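# Unplug the clipped cord from the power strip

## Task

Pull out the plug whose cord is held in the wire clip on the power strip, finish without either gripper holding any other loose object, and leave the plug away from the wire clip.

## Robot and tools

Robot: two arms, left_arm and right_arm, each a six-joint arm with a parallel two-finger gripper and a fisheye wrist camera. The fingers point along the gripper's +z axis and close along its y axis. end_effector_position is the spot between the finger pads, roughly 1 cm short of the tips.

Frames: the scene frame has its origin at table-top height, midway between the nominal arm bases, with +z up, +x out over the table, and left_arm on the +y side (image left/right does not follow the arm names). Actual bases: left_arm at (+0.017, +0.352, +0.047) m, right_arm at (+0.010, -0.372, +0.017) m, each turned slightly about z. Reported hand positions, orientations (quat wxyz), velocities, Hand targets and wrist-camera poses are in that arm's own base frame. Fixed cameras and the table use the scene frame. Motion offsets are along the axes of that arm's current Hand target. Printed poses can be a few cm off, more when reaching far.

The command row: 14 numbers, each from -1 to 1. First 7 belong to left_arm: dx, dy, dz, rx, ry, rz, opening; next 7 are the same for right_arm. Always give all 14, even if one arm stays put. dx..rz are an offset from that arm's Hand target as it stood when the action or move began, not an absolute pose; 1.0 equals 0.6 m for dx/dy/dz and 180 degrees for rx/ry/rz, and rx, ry, rz form a single rotation vector. Sending the same offset twice moves twice. Six zeros re-request the current Hand target. The opening is absolute, not an offset: +1 fully open (0.094 m), -1 closed. A 0 opening is a real command (half open), so repeat the present opening to leave a gripper unchanged.

execute_actions(actions, cameras): actions is a list of up to 15 rows per action (one row per 1/30 s step); a short list repeats its last row until 15 steps. Every row counts from the pose at the action's start. Images return only if actions is empty or cameras names them.

move(target, speed, blend, opening_speed, grip_force, blocking, cameras): drives each gripper in a straight line toward its offset. target is one 14-number row or up to 15 rows, all counted from the same starting Hand targets. speed in m/s, 0.002 to 2.9 (default 0.25; rotation up to twice that in rad/s), one value or one per target. blend in metres rounds corners through intermediate targets; 0 means stop at each. opening_speed is the rate of opening change per second on the -1..+1 scale, at least 0.2; use it for gentle closing. grip_force is newtons per finger pad, 10 to 50 (50 = full), one number or one per arm; it persists, and lower values close slowly. blocking=false returns early while the move continues. Paths run at most 10 s and do not avoid obstacles or the other arm. The result adds a move: line such as done, off_target, moving, held or fault, plus limits (paced = pose clipped, held = steps withheld). Avoid paths near an arm's own base.

wait(seconds 0..10): lets time pass holding commands; a running move continues. stop(): brakes a running move. zoom_image(camera, region=[x0,y0,x1,y1]) enlarges part of a camera's latest image, at most 504x504 px. read_manual gives licence texts only. finished_scene(scene) ends the scene with its number; call nothing after it.

Cameras: cam_head_left, cam_head_right, cam_high, cam_left_wrist, cam_right_wrist, each 672x504; calibration is given and roughly accurate.

Results: end_effector_position (m) and quat per gripper; Hand target (the last command after clipping, base for the next offset); grip_measured (finger opening on the command scale, a bit wide when empty, narrower than a hard part under squeeze); Joint positions (last value is the opening in metres); Joint torques (include gravity, have offsets and noise); Joint velocities (may say within noise); Tool commands; step readings of positions in execute_actions results. The controller clips commanded orientation to 40 degrees from measured each step, so large turns take several steps. Grippers often rest a few cm short because of friction and weight; a further command, even zeros, re-requests it, otherwise send the remaining distance.

Cautions: an arm blocked by something keeps pushing until commanded back past its gripper. Faster moves and targets deeper past a contact hit and press harder. Never let the grippers, housings or wrist cameras touch each other or one gripper close on the other's fingers; the clearance check does not prevent that and it can fail the task. Don't strike fixed or heavy things, drop parts, release moving parts, or let anything fall or be left off the table. Avoid strain on the wrist camera cables. Loose objects may get an occasional brief push. Long holding, stretched arms, or pushing at unreachable poses heat motors: MOTOR HOT appears at 75 °C, at 90 °C the arm folds and idles, at 100 °C it goes limp. To release, command an opening well above grip_measured.

Each tool is called after "Request:" as name(argument=value, ...) on one line, values as JSON.

## Session

I'll start by looking at the current scene.

Request:
execute_actions(actions=[])

Scene clock: 0.00 s.
left_arm: end_effector_position=(+0.3391, +0.1034, +0.1577) grip_measured=+1.000 end_effector_quat_wxyz=(+0.414, -0.371, +0.831, -0.002) | right_arm: end_effector_position=(+0.3548, -0.0111, +0.2097) grip_measured=+1.000 end_effector_quat_wxyz=(+0.534, +0.276, +0.799, -0.003)
Joint positions: left_arm=[0.218 1.177 0.78 -0.331 -0.149 -0.556 0.094] | right_arm=[0.205 1.072 0.717 -0.153 0.485 0.582 0.094]
Joint velocities: within noise
Joint torques (N m): no reading
Heat: left arm: 37 °C; right arm: 36 °C.
Hand target: left_arm +0.3426, +0.1051, +0.1689; +0.429, -0.370, +0.824, -0.002 | right_arm +0.3548, -0.0122, +0.2165; +0.540, +0.278, +0.794, -0.003
Tool commands: left_gripper/opening=+1.0 right_gripper/opening=+1.0

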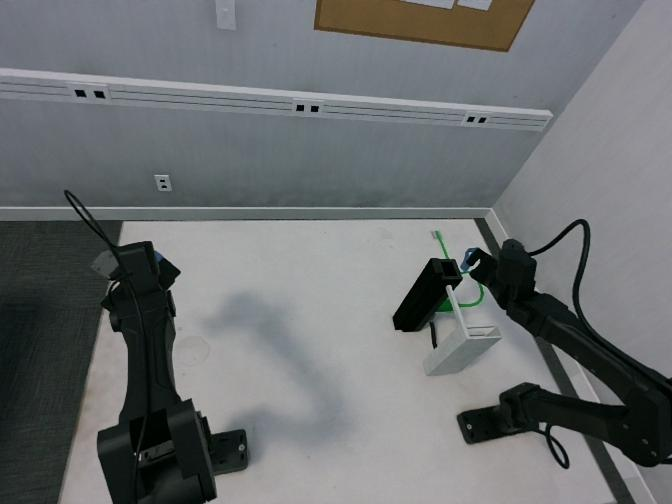

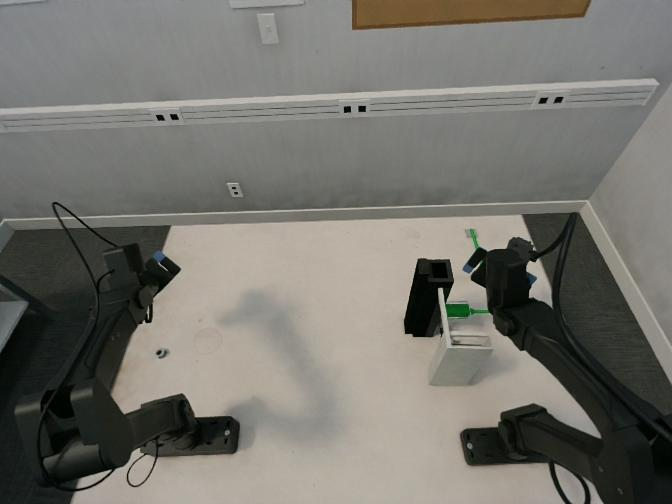

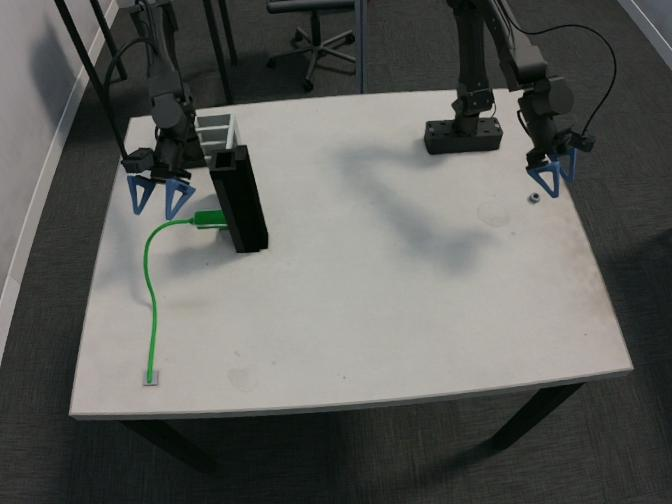

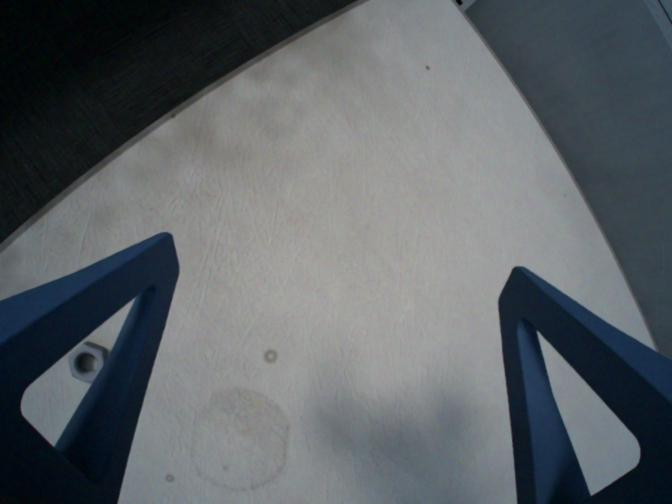

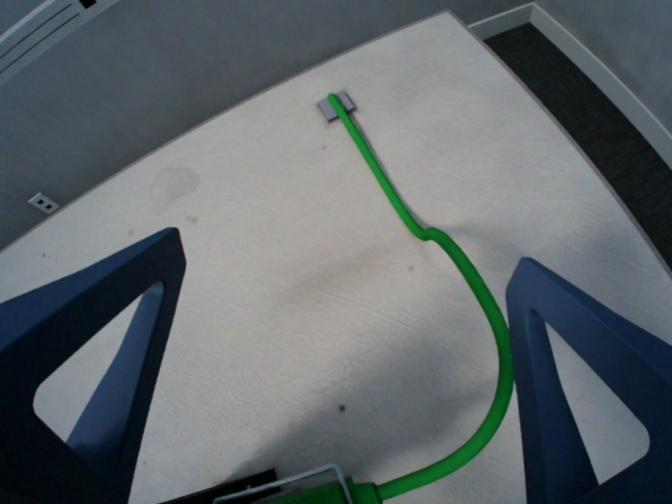

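Request:
zoom_image(camera="cam_high", region=[90, 90, 310, 260])

Request:
zoom_image(camera="cam_head_right", region=[380, 210, 580, 400])

Request:
zoom_image(camera="cam_head_left", region=[370, 210, 570, 400])

Request:
zoom_image(camera="cam_right_wrist", region=[150, 380, 520, 504])

Scaled by 2.291 from the camera's 672x504 image, which has a finer 960x720 frame.

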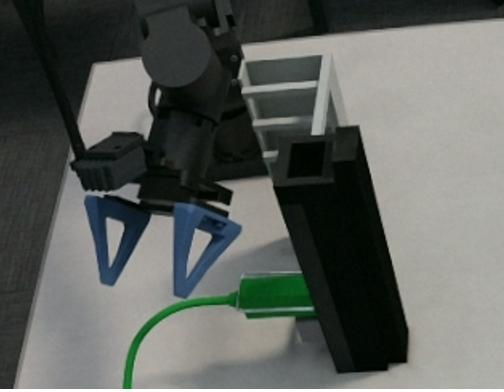

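Scaled by 2.520 from the camera's 672x504 image, which has a finer 960x720 frame.

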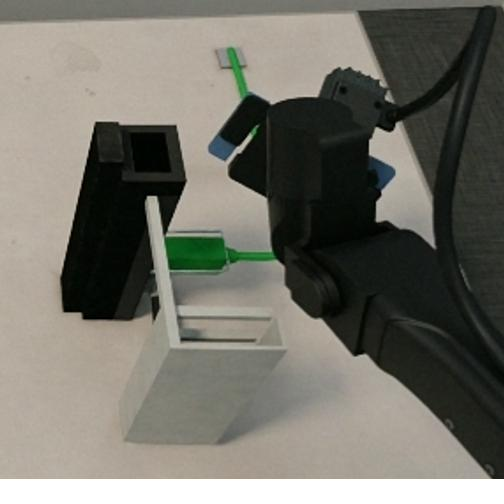

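Scaled by 2.520 from the camera's 672x504 image, which has a finer 960x720 frame.

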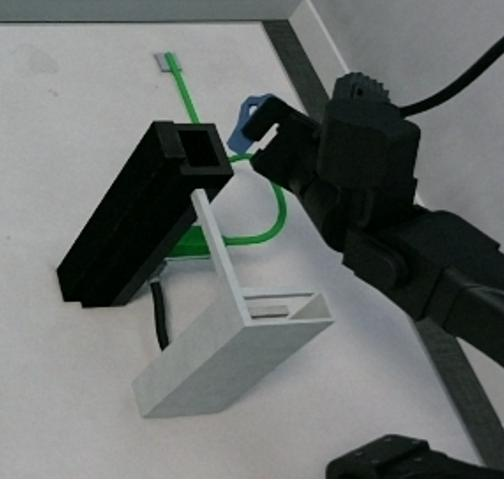

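Scaled by 1.362 from the camera's 672x504 image, which has a finer 960x720 frame.

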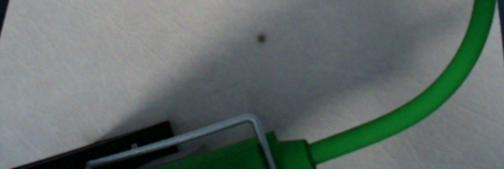

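Request:
zoom_image(camera="cam_high", region=[170, 180, 280, 260])

Request:
zoom_image(camera="cam_head_right", region=[395, 250, 515, 350])

Request:
zoom_image(camera="cam_head_left", region=[385, 250, 505, 350])

Request:
zoom_image(camera="cam_right_wrist", region=[200, 430, 420, 504])

Scaled by 4.582 from the camera's 672x504 image, which has a finer 960x720 frame.

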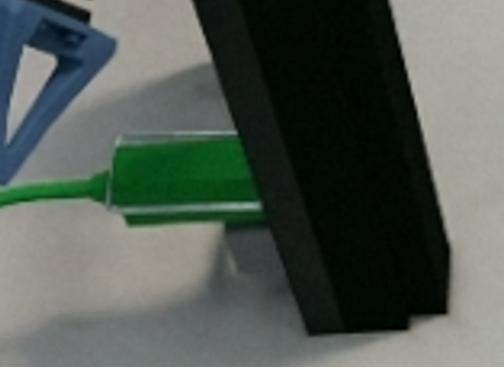

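Scaled by 4.200 from the camera's 672x504 image, which has a finer 960x720 frame.

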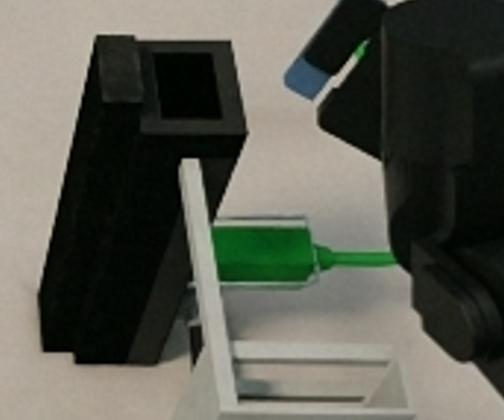

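Scaled by 4.200 from the camera's 672x504 image, which has a finer 960x720 frame.

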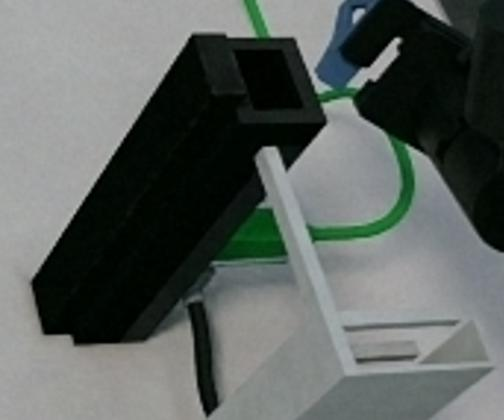

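Scaled by 2.291 from the camera's 672x504 image, which has a finer 960x720 frame.

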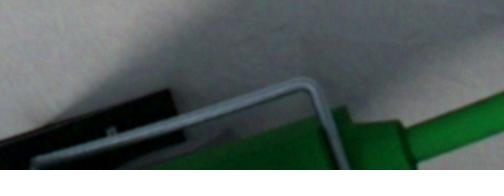

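Request:
move(target=[0, 0, 0, 0, 0, 0, 1.0, -0.0997, -0.0249, -0.2119, 0, 0, 0, 1.0], speed=0.15, cameras=["cam_right_wrist", "cam_high", "cam_head_right"])

Scene clock: 147.23 s.
left_arm: end_effector_position=(+0.3391, +0.1034, +0.1577) grip_measured=+1.000 end_effector_quat_wxyz=(+0.414, -0.371, +0.831, -0.002) | right_arm: end_effector_position=(+0.2573, -0.0101, +0.3070) grip_measured=+1.000 end_effector_quat_wxyz=(+0.532, +0.273, +0.801, -0.002)
Joint positions: left_arm=[0.218 1.177 0.78 -0.331 -0.149 -0.556 0.094] | right_arm=[0.383 0.773 1.029 -0.823 0.633 0.686 0.094]
Joint torques (N m): left_arm=[0.1 -3.04 7.51 1.43 -0.15 0.02] | right_arm=[0.58 0.01 10.29 1.71 0.37 -0.01]
Heat: left arm: 41 °C; right arm: 40 °C.
Hand target: left_arm +0.3426, +0.1051, +0.1689; +0.429, -0.370, +0.824, -0.002 | right_arm +0.2550, -0.0124, +0.3164; +0.540, +0.278, +0.794, -0.003
Off the commanded pose: left_arm 0.012 m, 2 deg | right_arm 0.010 m, 1 deg.
move: off_target (left_arm)
camera_calibration:
cam_right_wrist: T_world_to_cam=[[-0.383805, -0.890719, -0.243541, 0.166833], [-0.800962, 0.452366, -0.392205, 0.339707], [0.459514, 0.0445369, -0.887053, 0.256754], [0, 0, 0, 1]] pos_world=[0.218142, -0.016506, 0.40162]
Images, in order (width x height): cam_head_right 672x504, cam_high 672x504, cam_right_wrist 672x504.

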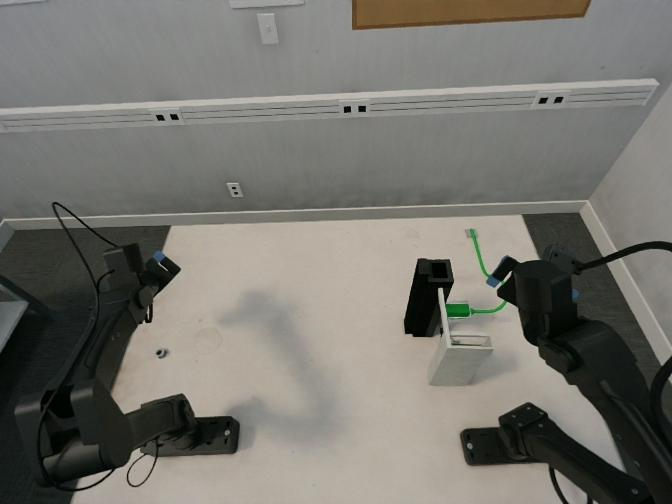

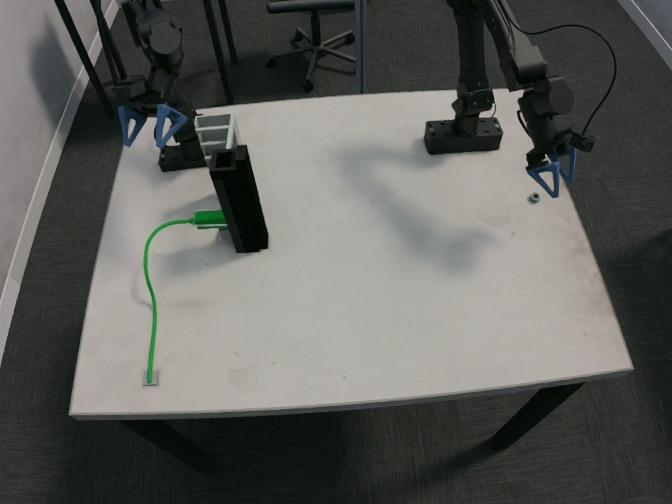

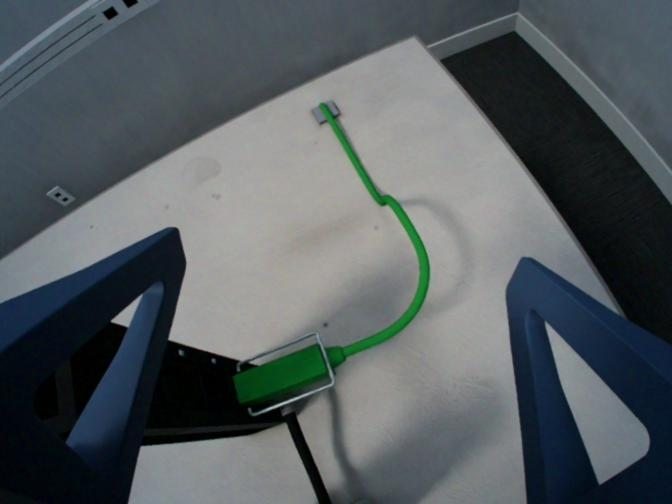

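Request:
zoom_image(camera="cam_right_wrist", region=[150, 310, 370, 475])

Request:
zoom_image(camera="cam_right_wrist", region=[220, 320, 360, 425])

Request:
zoom_image(camera="cam_high", region=[170, 100, 290, 260])

Request:
zoom_image(camera="cam_head_right", region=[395, 245, 535, 395])

Scaled by 2.291 from the camera's 672x504 image, which has a finer 960x720 frame.

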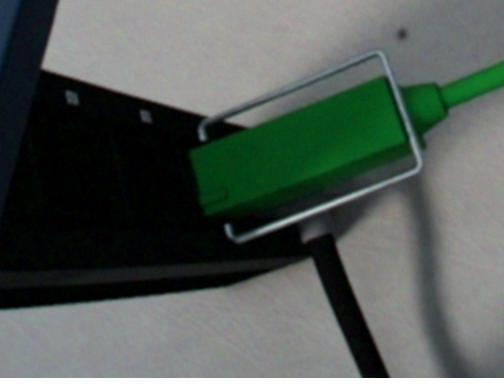

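Scaled by 3.600 from the camera's 672x504 image, which has a finer 960x720 frame.

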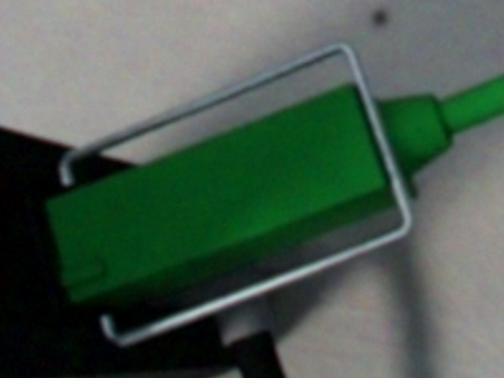

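Scaled by 3.150 from the camera's 672x504 image, which has a finer 960x720 frame.

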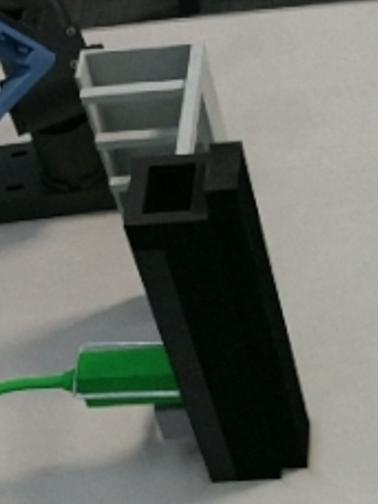

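Scaled by 3.360 from the camera's 672x504 image, which has a finer 960x720 frame.

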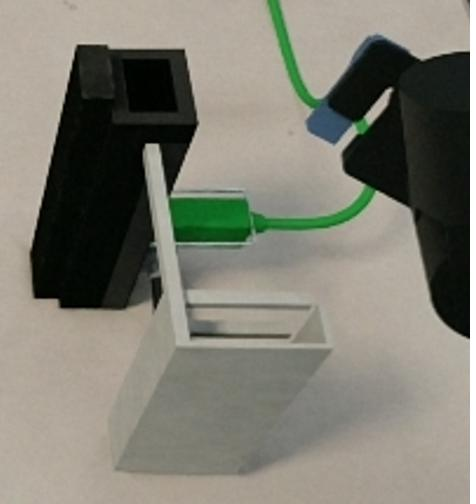

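Request:
move(target=[0, 0, 0, 0, 0, 0, 1.0, 0.20125, -0.05848, 0.1685, 0.2636, 0.2665, 0.2533, 1.0], speed=0.2, cameras=["cam_right_wrist", "cam_high"])

Scene clock: 413.33 s.
left_arm: end_effector_position=(+0.3391, +0.1034, +0.1577) grip_measured=+1.000 end_effector_quat_wxyz=(+0.414, -0.371, +0.831, -0.002) | right_arm: end_effector_position=(+0.2922, -0.0179, +0.1559) grip_measured=+1.000 end_effector_quat_wxyz=(-0.002, +0.703, +0.711, +0.000)
Joint positions: left_arm=[0.218 1.177 0.78 -0.331 -0.149 -0.556 0.094] | right_arm=[-0.066 1.656 1.514 -1.431 -0.002 1.493 0.094]
Joint torques (N m): left_arm=[0.08 -3.04 7.54 1.43 -0.15 0.03] | right_arm=[-0.39 -6.61 9.8 0.18 0.02 0.01]
Heat: left arm: 42 °C; right arm: 46 °C.
Hand target: left_arm +0.3426, +0.1051, +0.1689; +0.429, -0.370, +0.824, -0.002 | right_arm +0.2943, -0.0199, +0.1601; -0.001, +0.707, +0.707, +0.000
Off the commanded pose: left_arm 0.012 m, 2 deg | right_arm 0.005 m, 1 deg.
move: off_target (left_arm)
camera_calibration:
cam_right_wrist: T_world_to_cam=[[-0.995762, -0.0833745, -0.0388208, 0.2978], [-0.0886144, 0.756805, 0.647606, -0.0529437], [-0.0246141, 0.648302, -0.760985, 0.239675], [0, 0, 0, 1]] pos_world=[0.297746, -0.0904849, 0.228237]
Images, in order (width x height): cam_high 672x504, cam_right_wrist 672x504.

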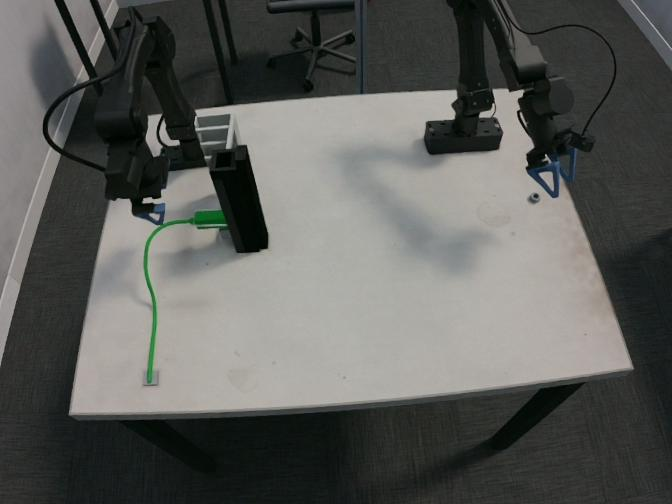

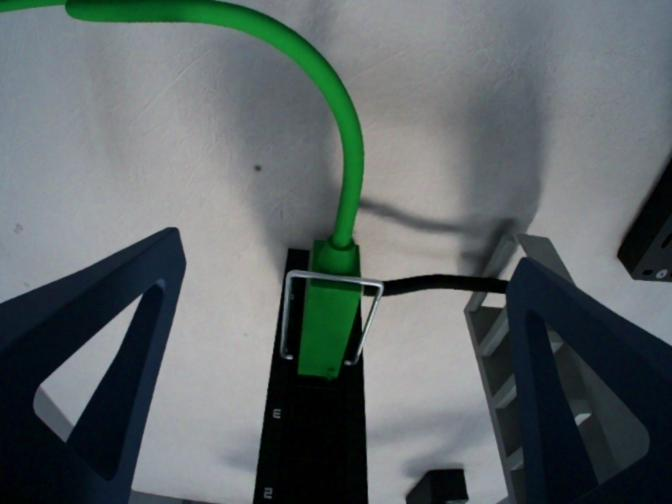

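Request:
zoom_image(camera="cam_right_wrist", region=[260, 225, 400, 395])

Request:
zoom_image(camera="cam_right_wrist", region=[230, 230, 620, 504])

Scaled by 2.965 from the camera's 672x504 image, which has a finer 960x720 frame.

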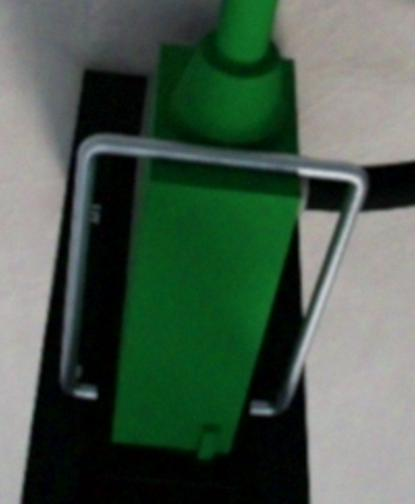

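Scaled by 1.292 from the camera's 672x504 image, which has a finer 960x720 frame.

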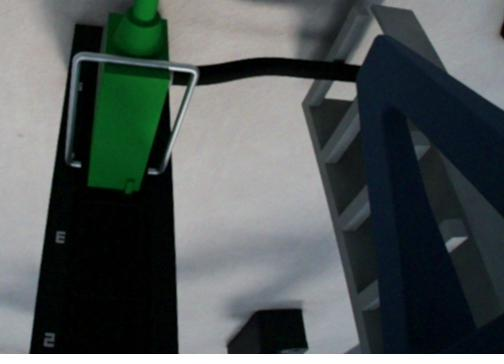

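Request:
move(target=[0, 0, 0, 0, 0, 0, 1.0, 0.1198, 0.0027, 0.0098, 0, 0, 0, 0.2766], speed=0.15, cameras=["cam_right_wrist", "cam_head_right"])

Scene clock: 605.90 s.
left_arm: end_effector_position=(+0.3391, +0.1034, +0.1577) grip_measured=+1.000 end_effector_quat_wxyz=(+0.414, -0.371, +0.831, -0.002) | right_arm: end_effector_position=(+0.2896, +0.0523, +0.1516) grip_measured=+0.278 end_effector_quat_wxyz=(-0.008, +0.705, +0.709, -0.003)
Joint positions: left_arm=[0.218 1.177 0.78 -0.331 -0.149 -0.556 0.094] | right_arm=[0.169 1.672 1.514 -1.427 -0.01 1.733 0.06]
Joint torques (N m): left_arm=[0.1 -3.07 7.51 1.43 -0.15 0.03] | right_arm=[0.09 -6.5 9.54 0.32 0.08 0.03]
Heat: left arm: 42 °C; right arm: 43 °C.
Hand target: left_arm +0.3426, +0.1051, +0.1689; +0.429, -0.370, +0.824, -0.002 | right_arm +0.2959, +0.0519, +0.1543; -0.001, +0.707, +0.707, +0.000
Off the commanded pose: left_arm 0.012 m, 2 deg | right_arm 0.007 m, 1 deg.
move: off_target (left_arm)
camera_calibration:
cam_right_wrist: T_world_to_cam=[[-0.996638, -0.0777646, -0.0257766, 0.298921], [-0.0757101, 0.754039, 0.652452, -0.107852], [-0.0313011, 0.65221, -0.757392, 0.192057], [0, 0, 0, 1]] pos_world=[0.295763, -0.0206915, 0.223536]
Images, in order (width x height): cam_head_right 672x504, cam_right_wrist 672x504.

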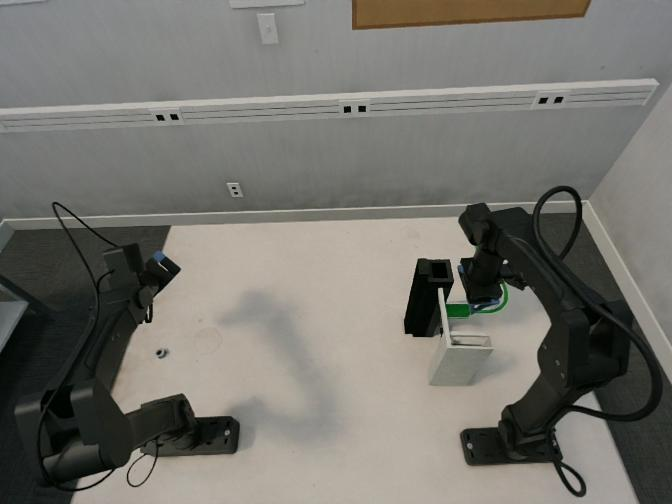

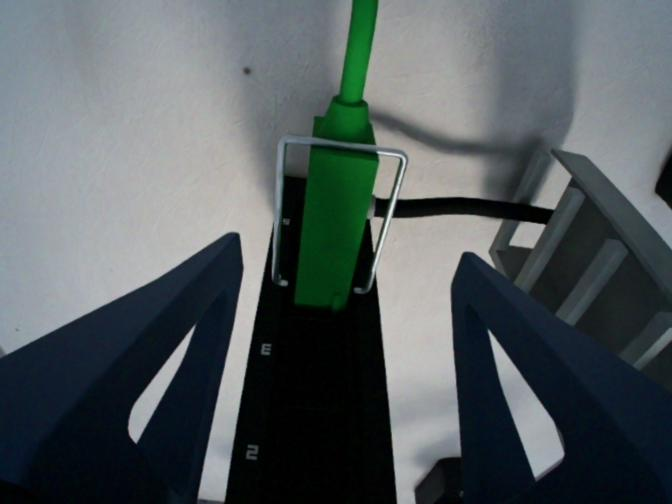

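Request:
move(target=[0, 0, 0, 0, 0, 0, 1.0, 0.0, 0.007, 0.1038, 0, 0, 0, 0.489], speed=0.08, cameras=["cam_right_wrist"])

Scene clock: 623.90 s.
left_arm: end_effector_position=(+0.3391, +0.1034, +0.1577) grip_measured=+1.000 end_effector_quat_wxyz=(+0.414, -0.371, +0.831, -0.002) | right_arm: end_effector_position=(+0.3018, +0.0543, +0.0972) grip_measured=+0.487 end_effector_quat_wxyz=(+0.000, +0.705, +0.709, +0.009)
Joint positions: left_arm=[0.218 1.177 0.78 -0.331 -0.149 -0.556 0.094] | right_arm=[0.169 1.696 1.325 -1.185 -0.01 1.734 0.07]
Joint torques (N m): left_arm=[0.14 -3.04 7.53 1.42 -0.13 0.01] | right_arm=[-0.08 -6.93 6.38 0.39 0.09 -0.01]
Heat: left arm: 42 °C; right arm: 43 °C.
Hand target: left_arm +0.3426, +0.1051, +0.1689; +0.429, -0.370, +0.824, -0.002 | right_arm +0.3000, +0.0520, +0.0920; -0.001, +0.707, +0.707, +0.000
Off the commanded pose: left_arm 0.012 m, 2 deg | right_arm 0.006 m, 1 deg.
move: off_target (left_arm)
camera_calibration:
cam_right_wrist: T_world_to_cam=[[-0.995531, -0.076799, -0.0549595, 0.312266], [-0.0940148, 0.750886, 0.653706, -0.067403], [-0.00893556, 0.655951, -0.754751, 0.142684], [0, 0, 0, 1]] pos_world=[0.305809, -0.0190001, 0.168915]
Images, in order (width x height): cam_right_wrist 672x504.

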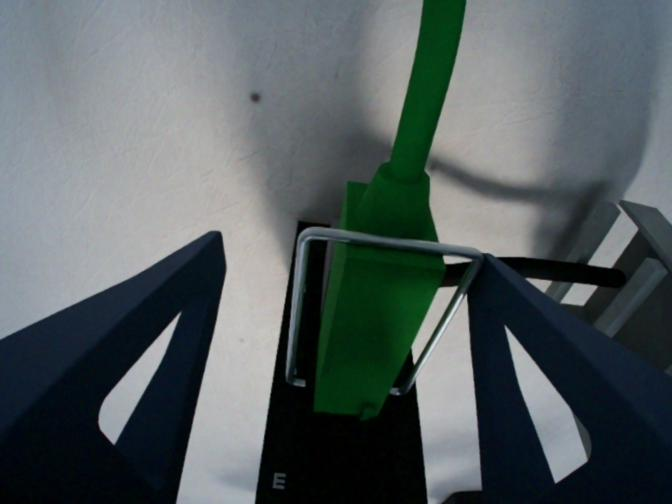

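Request:
move(target=[0, 0, 0, 0, 0, 0, 1.0, 0.0, -0.0158, 0.0, 0, 0, 0, 0.489], speed=0.05, cameras=["cam_right_wrist"])

Scene clock: 637.97 s.
left_arm: end_effector_position=(+0.3391, +0.1034, +0.1577) grip_measured=+1.000 end_effector_quat_wxyz=(+0.414, -0.371, +0.831, -0.002) | right_arm: end_effector_position=(+0.2923, +0.0527, +0.0879) grip_measured=+0.487 end_effector_quat_wxyz=(-0.009, +0.706, +0.708, -0.004)
Joint positions: left_arm=[0.218 1.177 0.78 -0.331 -0.149 -0.556 0.094] | right_arm=[0.169 1.696 1.288 -1.18 -0.01 1.737 0.07]
Joint torques (N m): left_arm=[0.02 -3.07 7.54 1.42 -0.14 0.01] | right_arm=[0.32 -9.68 6.09 0.32 0.08 0.03]
Heat: left arm: 42 °C; right arm: 43 °C.
Hand target: left_arm +0.3426, +0.1051, +0.1689; +0.429, -0.370, +0.824, -0.002 | right_arm +0.2905, +0.0520, +0.0920; -0.001, +0.707, +0.707, +0.000
Off the commanded pose: left_arm 0.012 m, 2 deg | right_arm 0.004 m, 1 deg.
move: off_target (left_arm)
camera_calibration:
cam_right_wrist: T_world_to_cam=[[-0.99698, -0.0743847, -0.0223226, 0.299621], [-0.0709106, 0.754678, 0.652253, -0.0677789], [-0.0316712, 0.651866, -0.757673, 0.143783], [0, 0, 0, 1]] pos_world=[0.298464, -0.0202889, 0.159838]
Images, in order (width x height): cam_right_wrist 672x504.

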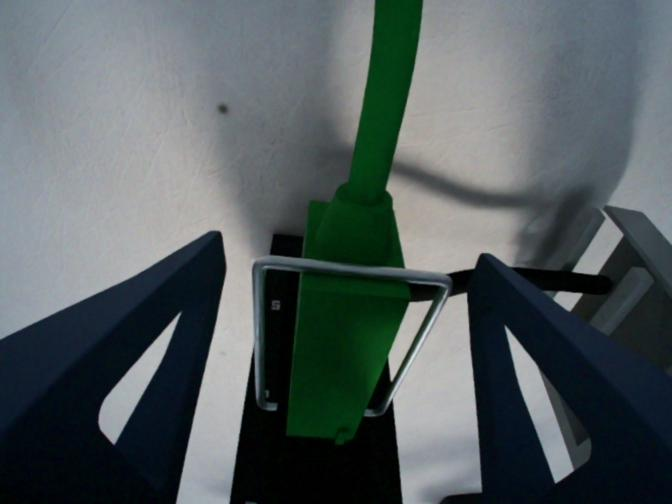

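Request:
move(target=[0, 0, 0, 0, 0, 0, 1.0, 0.0, -0.002, 0.0, 0, 0, 0, -0.19], speed=0.05, grip_force=10, cameras=["cam_right_wrist"])

Scene clock: 648.67 s.
left_arm: end_effector_position=(+0.3391, +0.1034, +0.1577) grip_measured=+1.000 end_effector_quat_wxyz=(+0.414, -0.371, +0.831, -0.002) | right_arm: end_effector_position=(+0.2921, +0.0527, +0.0872) grip_measured=+0.030 end_effector_quat_wxyz=(-0.009, +0.707, +0.707, -0.004)
Joint positions: left_arm=[0.218 1.177 0.78 -0.331 -0.149 -0.556 0.094] | right_arm=[0.169 1.696 1.285 -1.177 -0.01 1.74 0.048]
Joint torques (N m): left_arm=[0.03 -3.06 7.54 1.44 -0.14 0.01] | right_arm=[0.38 -10.04 5.91 0.32 0.09 -0.01]
Heat: left arm: 43 °C; right arm: 43 °C.
Hand target: left_arm +0.3426, +0.1051, +0.1689; +0.429, -0.370, +0.824, -0.002 | right_arm +0.2892, +0.0520, +0.0919; -0.001, +0.707, +0.707, +0.000
Off the commanded pose: left_arm 0.012 m, 2 deg | right_arm 0.006 m, 1 deg.
grip_force (N): 10, 10
move: off_target (left_arm)
camera_calibration:
cam_right_wrist: T_world_to_cam=[[-0.997208, -0.0713881, -0.0219237, 0.299269], [-0.0683848, 0.754962, 0.652193, -0.0680898], [-0.0300072, 0.651871, -0.757736, 0.142754], [0, 0, 0, 1]] pos_world=[0.29806, -0.0202874, 0.159138]
Images, in order (width x height): cam_right_wrist 672x504.

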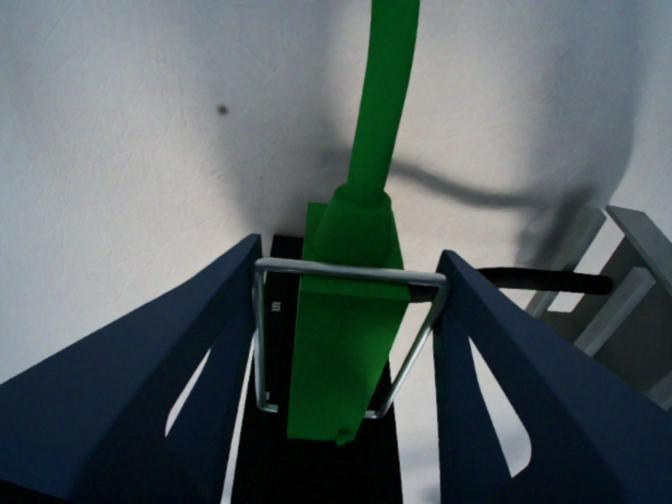

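Request:
move(target=[[0, 0, 0, 0, 0, 0, 1.0, 0.0038, 0, -0.0287, 0, 0, 0, -0.19], [0, 0, 0, 0, 0, 0, 1.0, 0.0148, 0, -0.0553, 0, 0, 0, -0.19], [0, 0, 0, 0, 0, 0, 1.0, 0.0323, 0, -0.0782, 0, 0, 0, -0.19]], speed=0.04, blend=0.005, cameras=["cam_right_wrist", "cam_head_right", "cam_high"])

Scene clock: 657.23 s.
left_arm: end_effector_position=(+0.3391, +0.1034, +0.1577) grip_measured=+1.000 end_effector_quat_wxyz=(+0.414, -0.371, +0.831, -0.002) | right_arm: end_effector_position=(+0.2912, +0.0660, +0.1238) grip_measured=+0.024 end_effector_quat_wxyz=(-0.004, +0.717, +0.697, -0.012)
Joint positions: left_arm=[0.218 1.177 0.78 -0.331 -0.149 -0.556 0.094] | right_arm=[0.223 1.695 1.429 -1.33 0.005 1.822 0.048]
Joint torques (N m): left_arm=[0.06 -3.03 7.51 1.43 -0.13 0.02] | right_arm=[1.14 -9.78 10.21 -0.02 -0.05 -0.18]
Heat: left arm: 43 °C; right arm: 43 °C.
Hand target: left_arm +0.3426, +0.1051, +0.1689; +0.429, -0.370, +0.824, -0.002 | right_arm +0.2894, +0.0713, +0.1389; -0.001, +0.707, +0.707, +0.000
Off the commanded pose: left_arm 0.012 m, 2 deg | right_arm 0.016 m, 2 deg.
grip_force (N): 10, 10
move: off_target (left_arm, right_arm)
camera_calibration:
cam_right_wrist: T_world_to_cam=[[-0.998884, -0.0438149, -0.0176243, 0.298211], [-0.0449639, 0.768186, 0.638646, -0.108026], [-0.0144434, 0.638726, -0.769299, 0.159522], [0, 0, 0, 1]] pos_world=[0.295325, -0.0058412, 0.196966]
Images, in order (width x height): cam_head_right 672x504, cam_high 672x504, cam_right_wrist 672x504.

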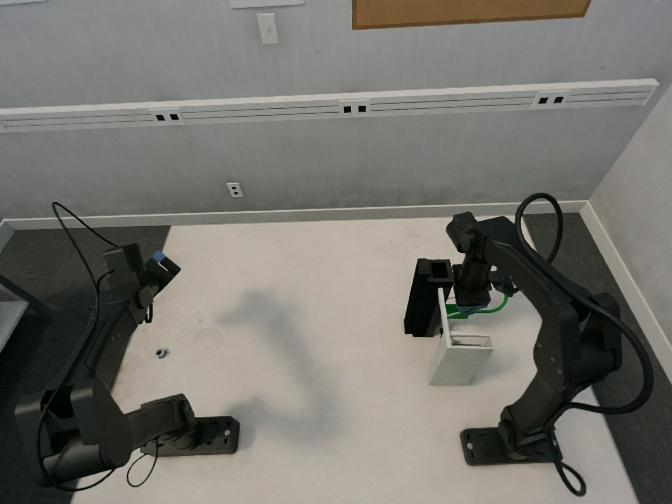

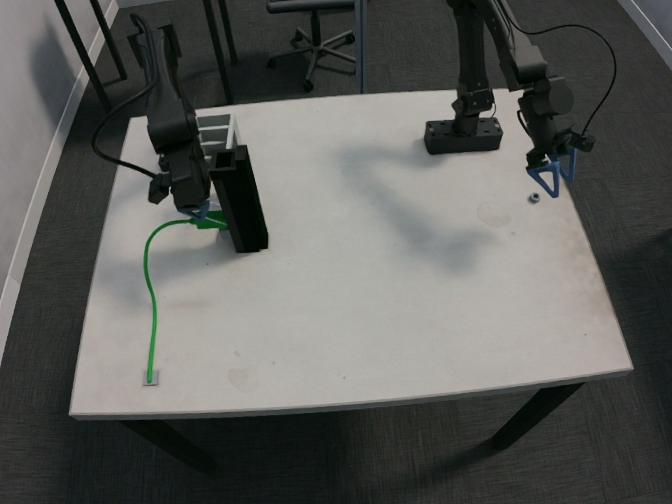

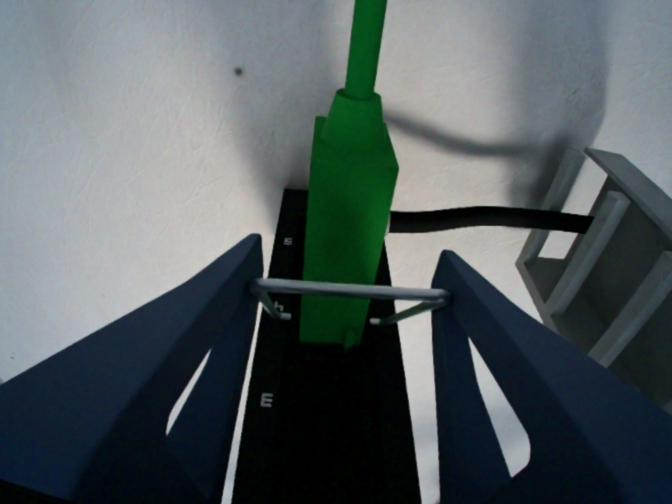

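Request:
move(target=[[0, 0, 0, 0, 0, 0, 1.0, -0.0175, 0, 0.0229, 0, 0, 0, -0.19], [0, 0, 0, 0, 0, 0, 1.0, -0.0283, 0, 0.0565, 0, 0, 0, -0.19]], speed=0.04, blend=0.005, cameras=["cam_right_wrist"])

Scene clock: 674.70 s.
left_arm: end_effector_position=(+0.3391, +0.1034, +0.1577) grip_measured=+1.000 end_effector_quat_wxyz=(+0.414, -0.371, +0.831, -0.002) | right_arm: end_effector_position=(+0.2922, +0.0566, +0.1051) grip_measured=+0.024 end_effector_quat_wxyz=(-0.002, +0.710, +0.704, -0.001)
Joint positions: left_arm=[0.218 1.177 0.78 -0.331 -0.149 -0.556 0.094] | right_arm=[0.187 1.676 1.335 -1.234 -0.002 1.767 0.048]
Joint torques (N m): left_arm=[0.06 -3.03 7.5 1.43 -0.13 0.01] | right_arm=[-0.35 -8.7 5.7 0.39 0.02 -0.19]
Heat: left arm: 43 °C; right arm: 43 °C.
Hand target: left_arm +0.3426, +0.1051, +0.1689; +0.429, -0.370, +0.824, -0.002 | right_arm +0.2894, +0.0543, +0.1051; +0.000, +0.707, +0.707, +0.000
Off the commanded pose: left_arm 0.012 m, 2 deg | right_arm 0.004 m, 1 deg.
grip_force (N): 10, 10
move: off_target (left_arm)
camera_calibration:
cam_right_wrist: T_world_to_cam=[[-0.997413, -0.062084, -0.0362215, 0.301085], [-0.0707514, 0.759144, 0.647066, -0.0817059], [-0.0126751, 0.647955, -0.761573, 0.149381], [0, 0, 0, 1]] pos_world=[0.296419, -0.0160731, 0.17754]
Images, in order (width x height): cam_right_wrist 672x504.

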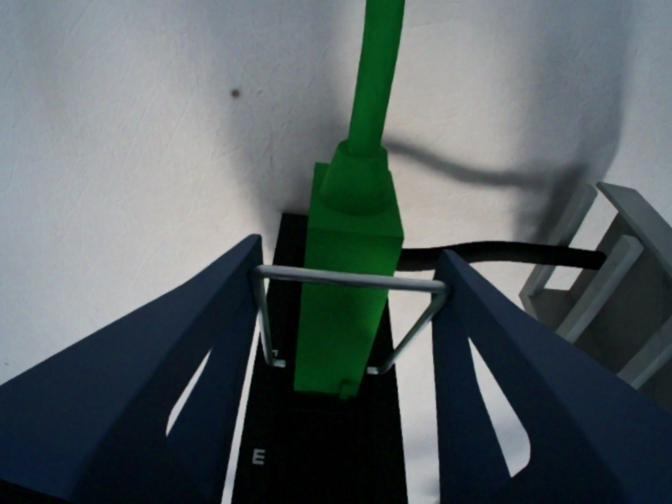

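Request:
move(target=[0, 0, 0, 0, 0, 0, 1.0, 0, 0, 0, 0, 0, 0, 0.2766], speed=0.04, opening_speed=0.3, cameras=["cam_right_wrist"])

Scene clock: 680.60 s.
left_arm: end_effector_position=(+0.3391, +0.1034, +0.1577) grip_measured=+1.000 end_effector_quat_wxyz=(+0.414, -0.371, +0.831, -0.002) | right_arm: end_effector_position=(+0.2916, +0.0566, +0.1039) grip_measured=+0.275 end_effector_quat_wxyz=(-0.003, +0.707, +0.708, -0.001)
Joint positions: left_arm=[0.218 1.177 0.78 -0.331 -0.149 -0.556 0.094] | right_arm=[0.187 1.676 1.33 -1.23 -0.003 1.756 0.06]
Joint torques (N m): left_arm=[0.05 -3.06 7.56 1.43 -0.14 0.02] | right_arm=[-0.36 -8.72 6.13 0.37 0.03 -0.09]
Heat: left arm: 43 °C; right arm: 43 °C.
Hand target: left_arm +0.3426, +0.1051, +0.1689; +0.429, -0.370, +0.824, -0.002 | right_arm +0.2894, +0.0544, +0.1050; -0.001, +0.707, +0.707, +0.000
Off the commanded pose: left_arm 0.012 m, 2 deg | right_arm 0.003 m, 0 deg.
grip_force (N): 10, 10
move: off_target (left_arm)
camera_calibration:
cam_right_wrist: T_world_to_cam=[[-0.996764, -0.0726991, -0.0342999, 0.300662], [-0.0775722, 0.758055, 0.647561, -0.0789944], [-0.0210759, 0.648126, -0.761241, 0.150771], [0, 0, 0, 1]] pos_world=[0.296738, -0.0159789, 0.17624]
Images, in order (width x height): cam_right_wrist 672x504.

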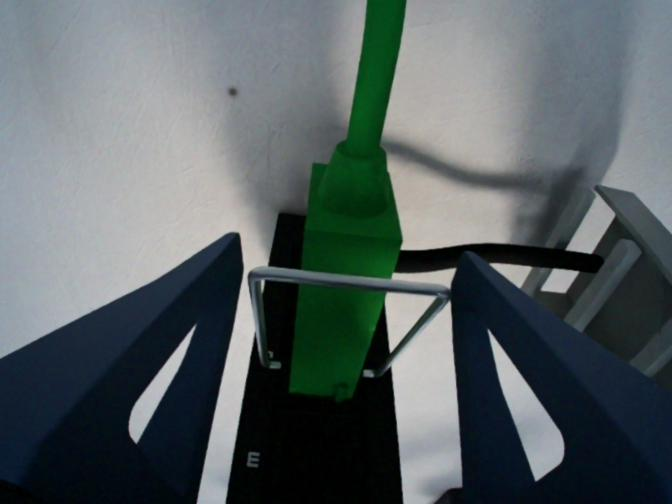

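Request:
move(target=[0, 0, 0, 0, 0, 0, 1.0, 0, 0, 0, 0, 0, 0, 0.6], speed=0.04, opening_speed=0.5, cameras=["cam_right_wrist"])

Scene clock: 684.80 s.
left_arm: end_effector_position=(+0.3391, +0.1034, +0.1577) grip_measured=+1.000 end_effector_quat_wxyz=(+0.414, -0.371, +0.831, -0.002) | right_arm: end_effector_position=(+0.2916, +0.0566, +0.1039) grip_measured=+0.598 end_effector_quat_wxyz=(-0.003, +0.707, +0.708, -0.001)
Joint positions: left_arm=[0.218 1.177 0.78 -0.331 -0.149 -0.556 0.094] | right_arm=[0.187 1.676 1.33 -1.23 -0.003 1.756 0.075]
Joint torques (N m): left_arm=[0.08 -3.03 7.56 1.44 -0.15 0.01] | right_arm=[-0.38 -8.72 6.12 0.35 0.03 -0.08]
Heat: left arm: 43 °C; right arm: 42 °C.
Hand target: left_arm +0.3426, +0.1051, +0.1689; +0.429, -0.370, +0.824, -0.002 | right_arm +0.2894, +0.0543, +0.1050; -0.001, +0.707, +0.707, +0.000
Off the commanded pose: left_arm 0.012 m, 2 deg | right_arm 0.003 m, 0 deg.
grip_force (N): 10, 10
move: off_target (left_arm)
camera_calibration:
cam_right_wrist: T_world_to_cam=[[-0.996764, -0.0726991, -0.0342999, 0.300662], [-0.0775722, 0.758055, 0.647561, -0.0789944], [-0.0210759, 0.648126, -0.761241, 0.150771], [0, 0, 0, 1]] pos_world=[0.296738, -0.0159789, 0.17624]
Images, in order (width x height): cam_right_wrist 672x504.

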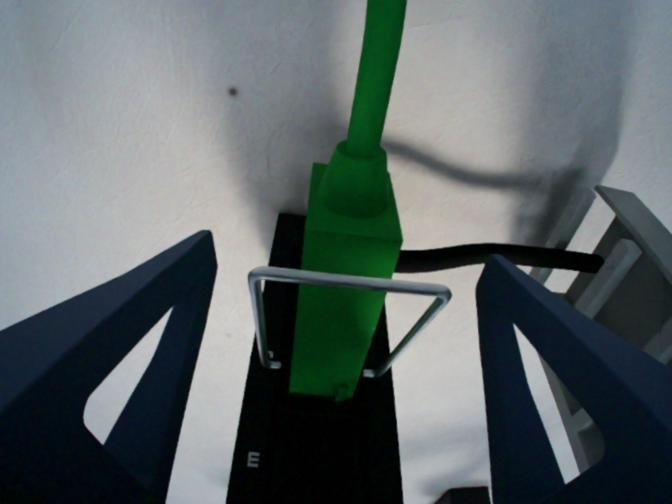

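Request:
move(target=[0, 0, 0, 0, 0, 0, 1.0, 0, 0, 0, 0, 0, 0, -0.19], speed=0.04, grip_force=20)

Scene clock: 701.70 s.
left_arm: end_effector_position=(+0.3391, +0.1034, +0.1577) grip_measured=+1.000 end_effector_quat_wxyz=(+0.414, -0.371, +0.831, -0.002) | right_arm: end_effector_position=(+0.2921, +0.0570, +0.1039) grip_measured=+0.019 end_effector_quat_wxyz=(-0.003, +0.707, +0.708, +0.000)
Joint positions: left_arm=[0.218 1.177 0.78 -0.331 -0.149 -0.556 0.094] | right_arm=[0.187 1.676 1.33 -1.228 -0.005 1.756 0.048]
Joint torques (N m): left_arm=[0.06 -3.04 7.56 1.42 -0.14 0.01] | right_arm=[-0.36 -8.72 6.12 0.33 0.04 -0.08]
Heat: left arm: 43 °C; right arm: 42 °C.
Hand target: left_arm +0.3426, +0.1051, +0.1689; +0.429, -0.370, +0.824, -0.002 | right_arm +0.2894, +0.0543, +0.1050; -0.001, +0.707, +0.707, +0.000
Off the commanded pose: left_arm 0.012 m, 2 deg | right_arm 0.004 m, 0 deg.
grip_force (N): 20, 20
move: off_target (left_arm)

Request:
move(target=[[0, 0, 0, 0, 0, 0, 1.0, 0.0195, 0, -0.0417, 0, 0, 0, -0.19], [0, 0, 0, 0, 0, 0, 1.0, 0.037, 0, -0.0633, 0, 0, 0, -0.19], [0, 0, 0, 0, 0, 0, 1.0, 0.0468, 0, -0.0725, 0, 0, 0, -0.19]], speed=0.04, blend=0.005, cameras=["cam_right_wrist"])

Scene clock: 715.83 s.
left_arm: end_effector_position=(+0.3391, +0.1034, +0.1577) grip_measured=+1.000 end_effector_quat_wxyz=(+0.414, -0.371, +0.831, -0.002) | right_arm: end_effector_position=(+0.2925, +0.0819, +0.1393) grip_measured=+0.007 end_effector_quat_wxyz=(+0.000, +0.715, +0.699, +0.007)
Joint positions: left_arm=[0.218 1.177 0.78 -0.331 -0.149 -0.556 0.094] | right_arm=[0.266 1.681 1.476 -1.354 -0.006 1.859 0.047]
Joint torques (N m): left_arm=[0.03 -3.1 7.62 1.42 -0.14 0.02] | right_arm=[0.57 -7.5 11.02 -0.11 0.05 -0.19]
Heat: left arm: 43 °C; right arm: 43 °C.
Hand target: left_arm +0.3426, +0.1051, +0.1689; +0.429, -0.370, +0.824, -0.002 | right_arm +0.2893, +0.0824, +0.1485; -0.001, +0.707, +0.707, +0.000
Off the commanded pose: left_arm 0.012 m, 2 deg | right_arm 0.010 m, 2 deg.
grip_force (N): 20, 20
move: off_target (left_arm); blend cut to 0.004 m at target 2
camera_calibration:
cam_right_wrist: T_world_to_cam=[[-0.997547, -0.0484312, -0.0505463, 0.305145], [-0.0696907, 0.755252, 0.651719, -0.123624], [0.00661164, 0.653643, -0.756774, 0.152264], [0, 0, 0, 1]] pos_world=[0.294774, 0.00862006, 0.211222]
Images, in order (width x height): cam_right_wrist 672x504.

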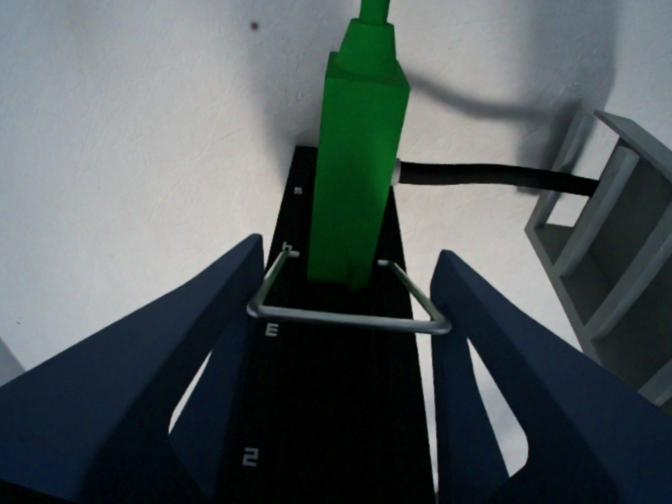

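Request:
move(target=[0, 0, 0, 0, 0, 0, 1.0, 0, 0, 0, 0, 0, 0, 0.4], speed=0.04, opening_speed=0.4, cameras=["cam_right_wrist"])

Scene clock: 721.47 s.
left_arm: end_effector_position=(+0.3391, +0.1034, +0.1577) grip_measured=+1.000 end_effector_quat_wxyz=(+0.414, -0.371, +0.831, -0.002) | right_arm: end_effector_position=(+0.2888, +0.0809, +0.1430) grip_measured=+0.399 end_effector_quat_wxyz=(-0.004, +0.711, +0.703, +0.000)
Joint positions: left_arm=[0.218 1.177 0.78 -0.331 -0.149 -0.556 0.094] | right_arm=[0.266 1.681 1.49 -1.383 -0.007 1.848 0.066]
Joint torques (N m): left_arm=[0.09 -3.08 7.54 1.43 -0.13 0.01] | right_arm=[0.59 -7.38 9.66 0.14 0.06 -0.08]
Heat: left arm: 43 °C; right arm: 43 °C.
Hand target: left_arm +0.3426, +0.1051, +0.1689; +0.429, -0.370, +0.824, -0.002 | right_arm +0.2894, +0.0824, +0.1486; -0.001, +0.707, +0.707, +0.000
Off the commanded pose: left_arm 0.012 m, 2 deg | right_arm 0.006 m, 1 deg.
grip_force (N): 20, 20
move: off_target (left_arm)
camera_calibration:
cam_right_wrist: T_world_to_cam=[[-0.997528, -0.0603585, -0.0359898, 0.30042], [-0.0692423, 0.756774, 0.649999, -0.125625], [-0.0119968, 0.650884, -0.759082, 0.161598], [0, 0, 0, 1]] pos_world=[0.292918, 0.00802068, 0.215134]
Images, in order (width x height): cam_right_wrist 672x504.

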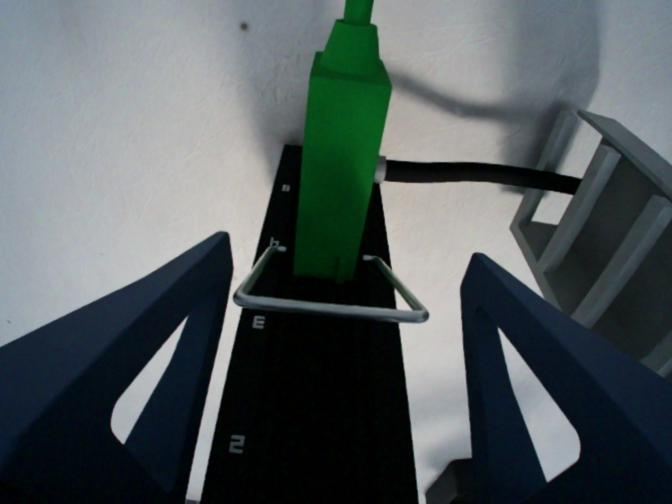

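Request:
move(target=[0, 0, 0, 0, 0, 0, 1.0, -0.055, 0.0033, 0.0, 0, 0.0667, 0, 0.4], speed=0.08, cameras=["cam_right_wrist"])

Scene clock: 757.37 s.
left_arm: end_effector_position=(+0.3391, +0.1034, +0.1577) grip_measured=+1.000 end_effector_quat_wxyz=(+0.414, -0.371, +0.831, -0.002) | right_arm: end_effector_position=(+0.2943, +0.0503, +0.1434) grip_measured=+0.399 end_effector_quat_wxyz=(-0.080, +0.704, +0.703, +0.065)
Joint positions: left_arm=[0.218 1.177 0.78 -0.331 -0.149 -0.556 0.094] | right_arm=[0.042 1.674 1.469 -1.378 -0.207 1.613 0.066]
Joint torques (N m): left_arm=[0.03 -2.99 7.56 1.41 -0.13 0.02] | right_arm=[-0.32 -9.91 6.12 0.35 -0.14 -0.08]
Heat: left arm: 43 °C; right arm: 44 °C.
Hand target: left_arm +0.3426, +0.1051, +0.1689; +0.429, -0.370, +0.824, -0.002 | right_arm +0.2914, +0.0493, +0.1485; -0.074, +0.703, +0.703, +0.074
Off the commanded pose: left_arm 0.012 m, 2 deg | right_arm 0.006 m, 1 deg.
grip_force (N): 20, 20
move: off_target (left_arm)
camera_calibration:
cam_right_wrist: T_world_to_cam=[[-0.997479, -0.0624093, -0.0337792, 0.303923], [-0.064965, 0.611514, 0.788562, -0.116105], [-0.0285572, 0.788769, -0.614027, 0.159092], [0, 0, 0, 1]] pos_world=[0.300157, -0.0355197, 0.199509]
Images, in order (width x height): cam_right_wrist 672x504.

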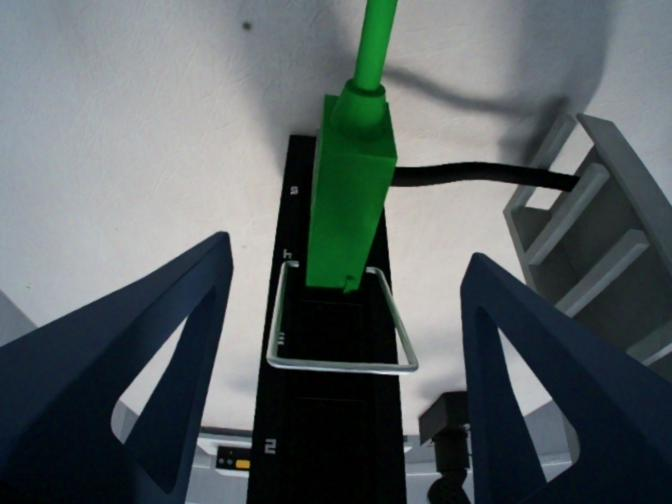

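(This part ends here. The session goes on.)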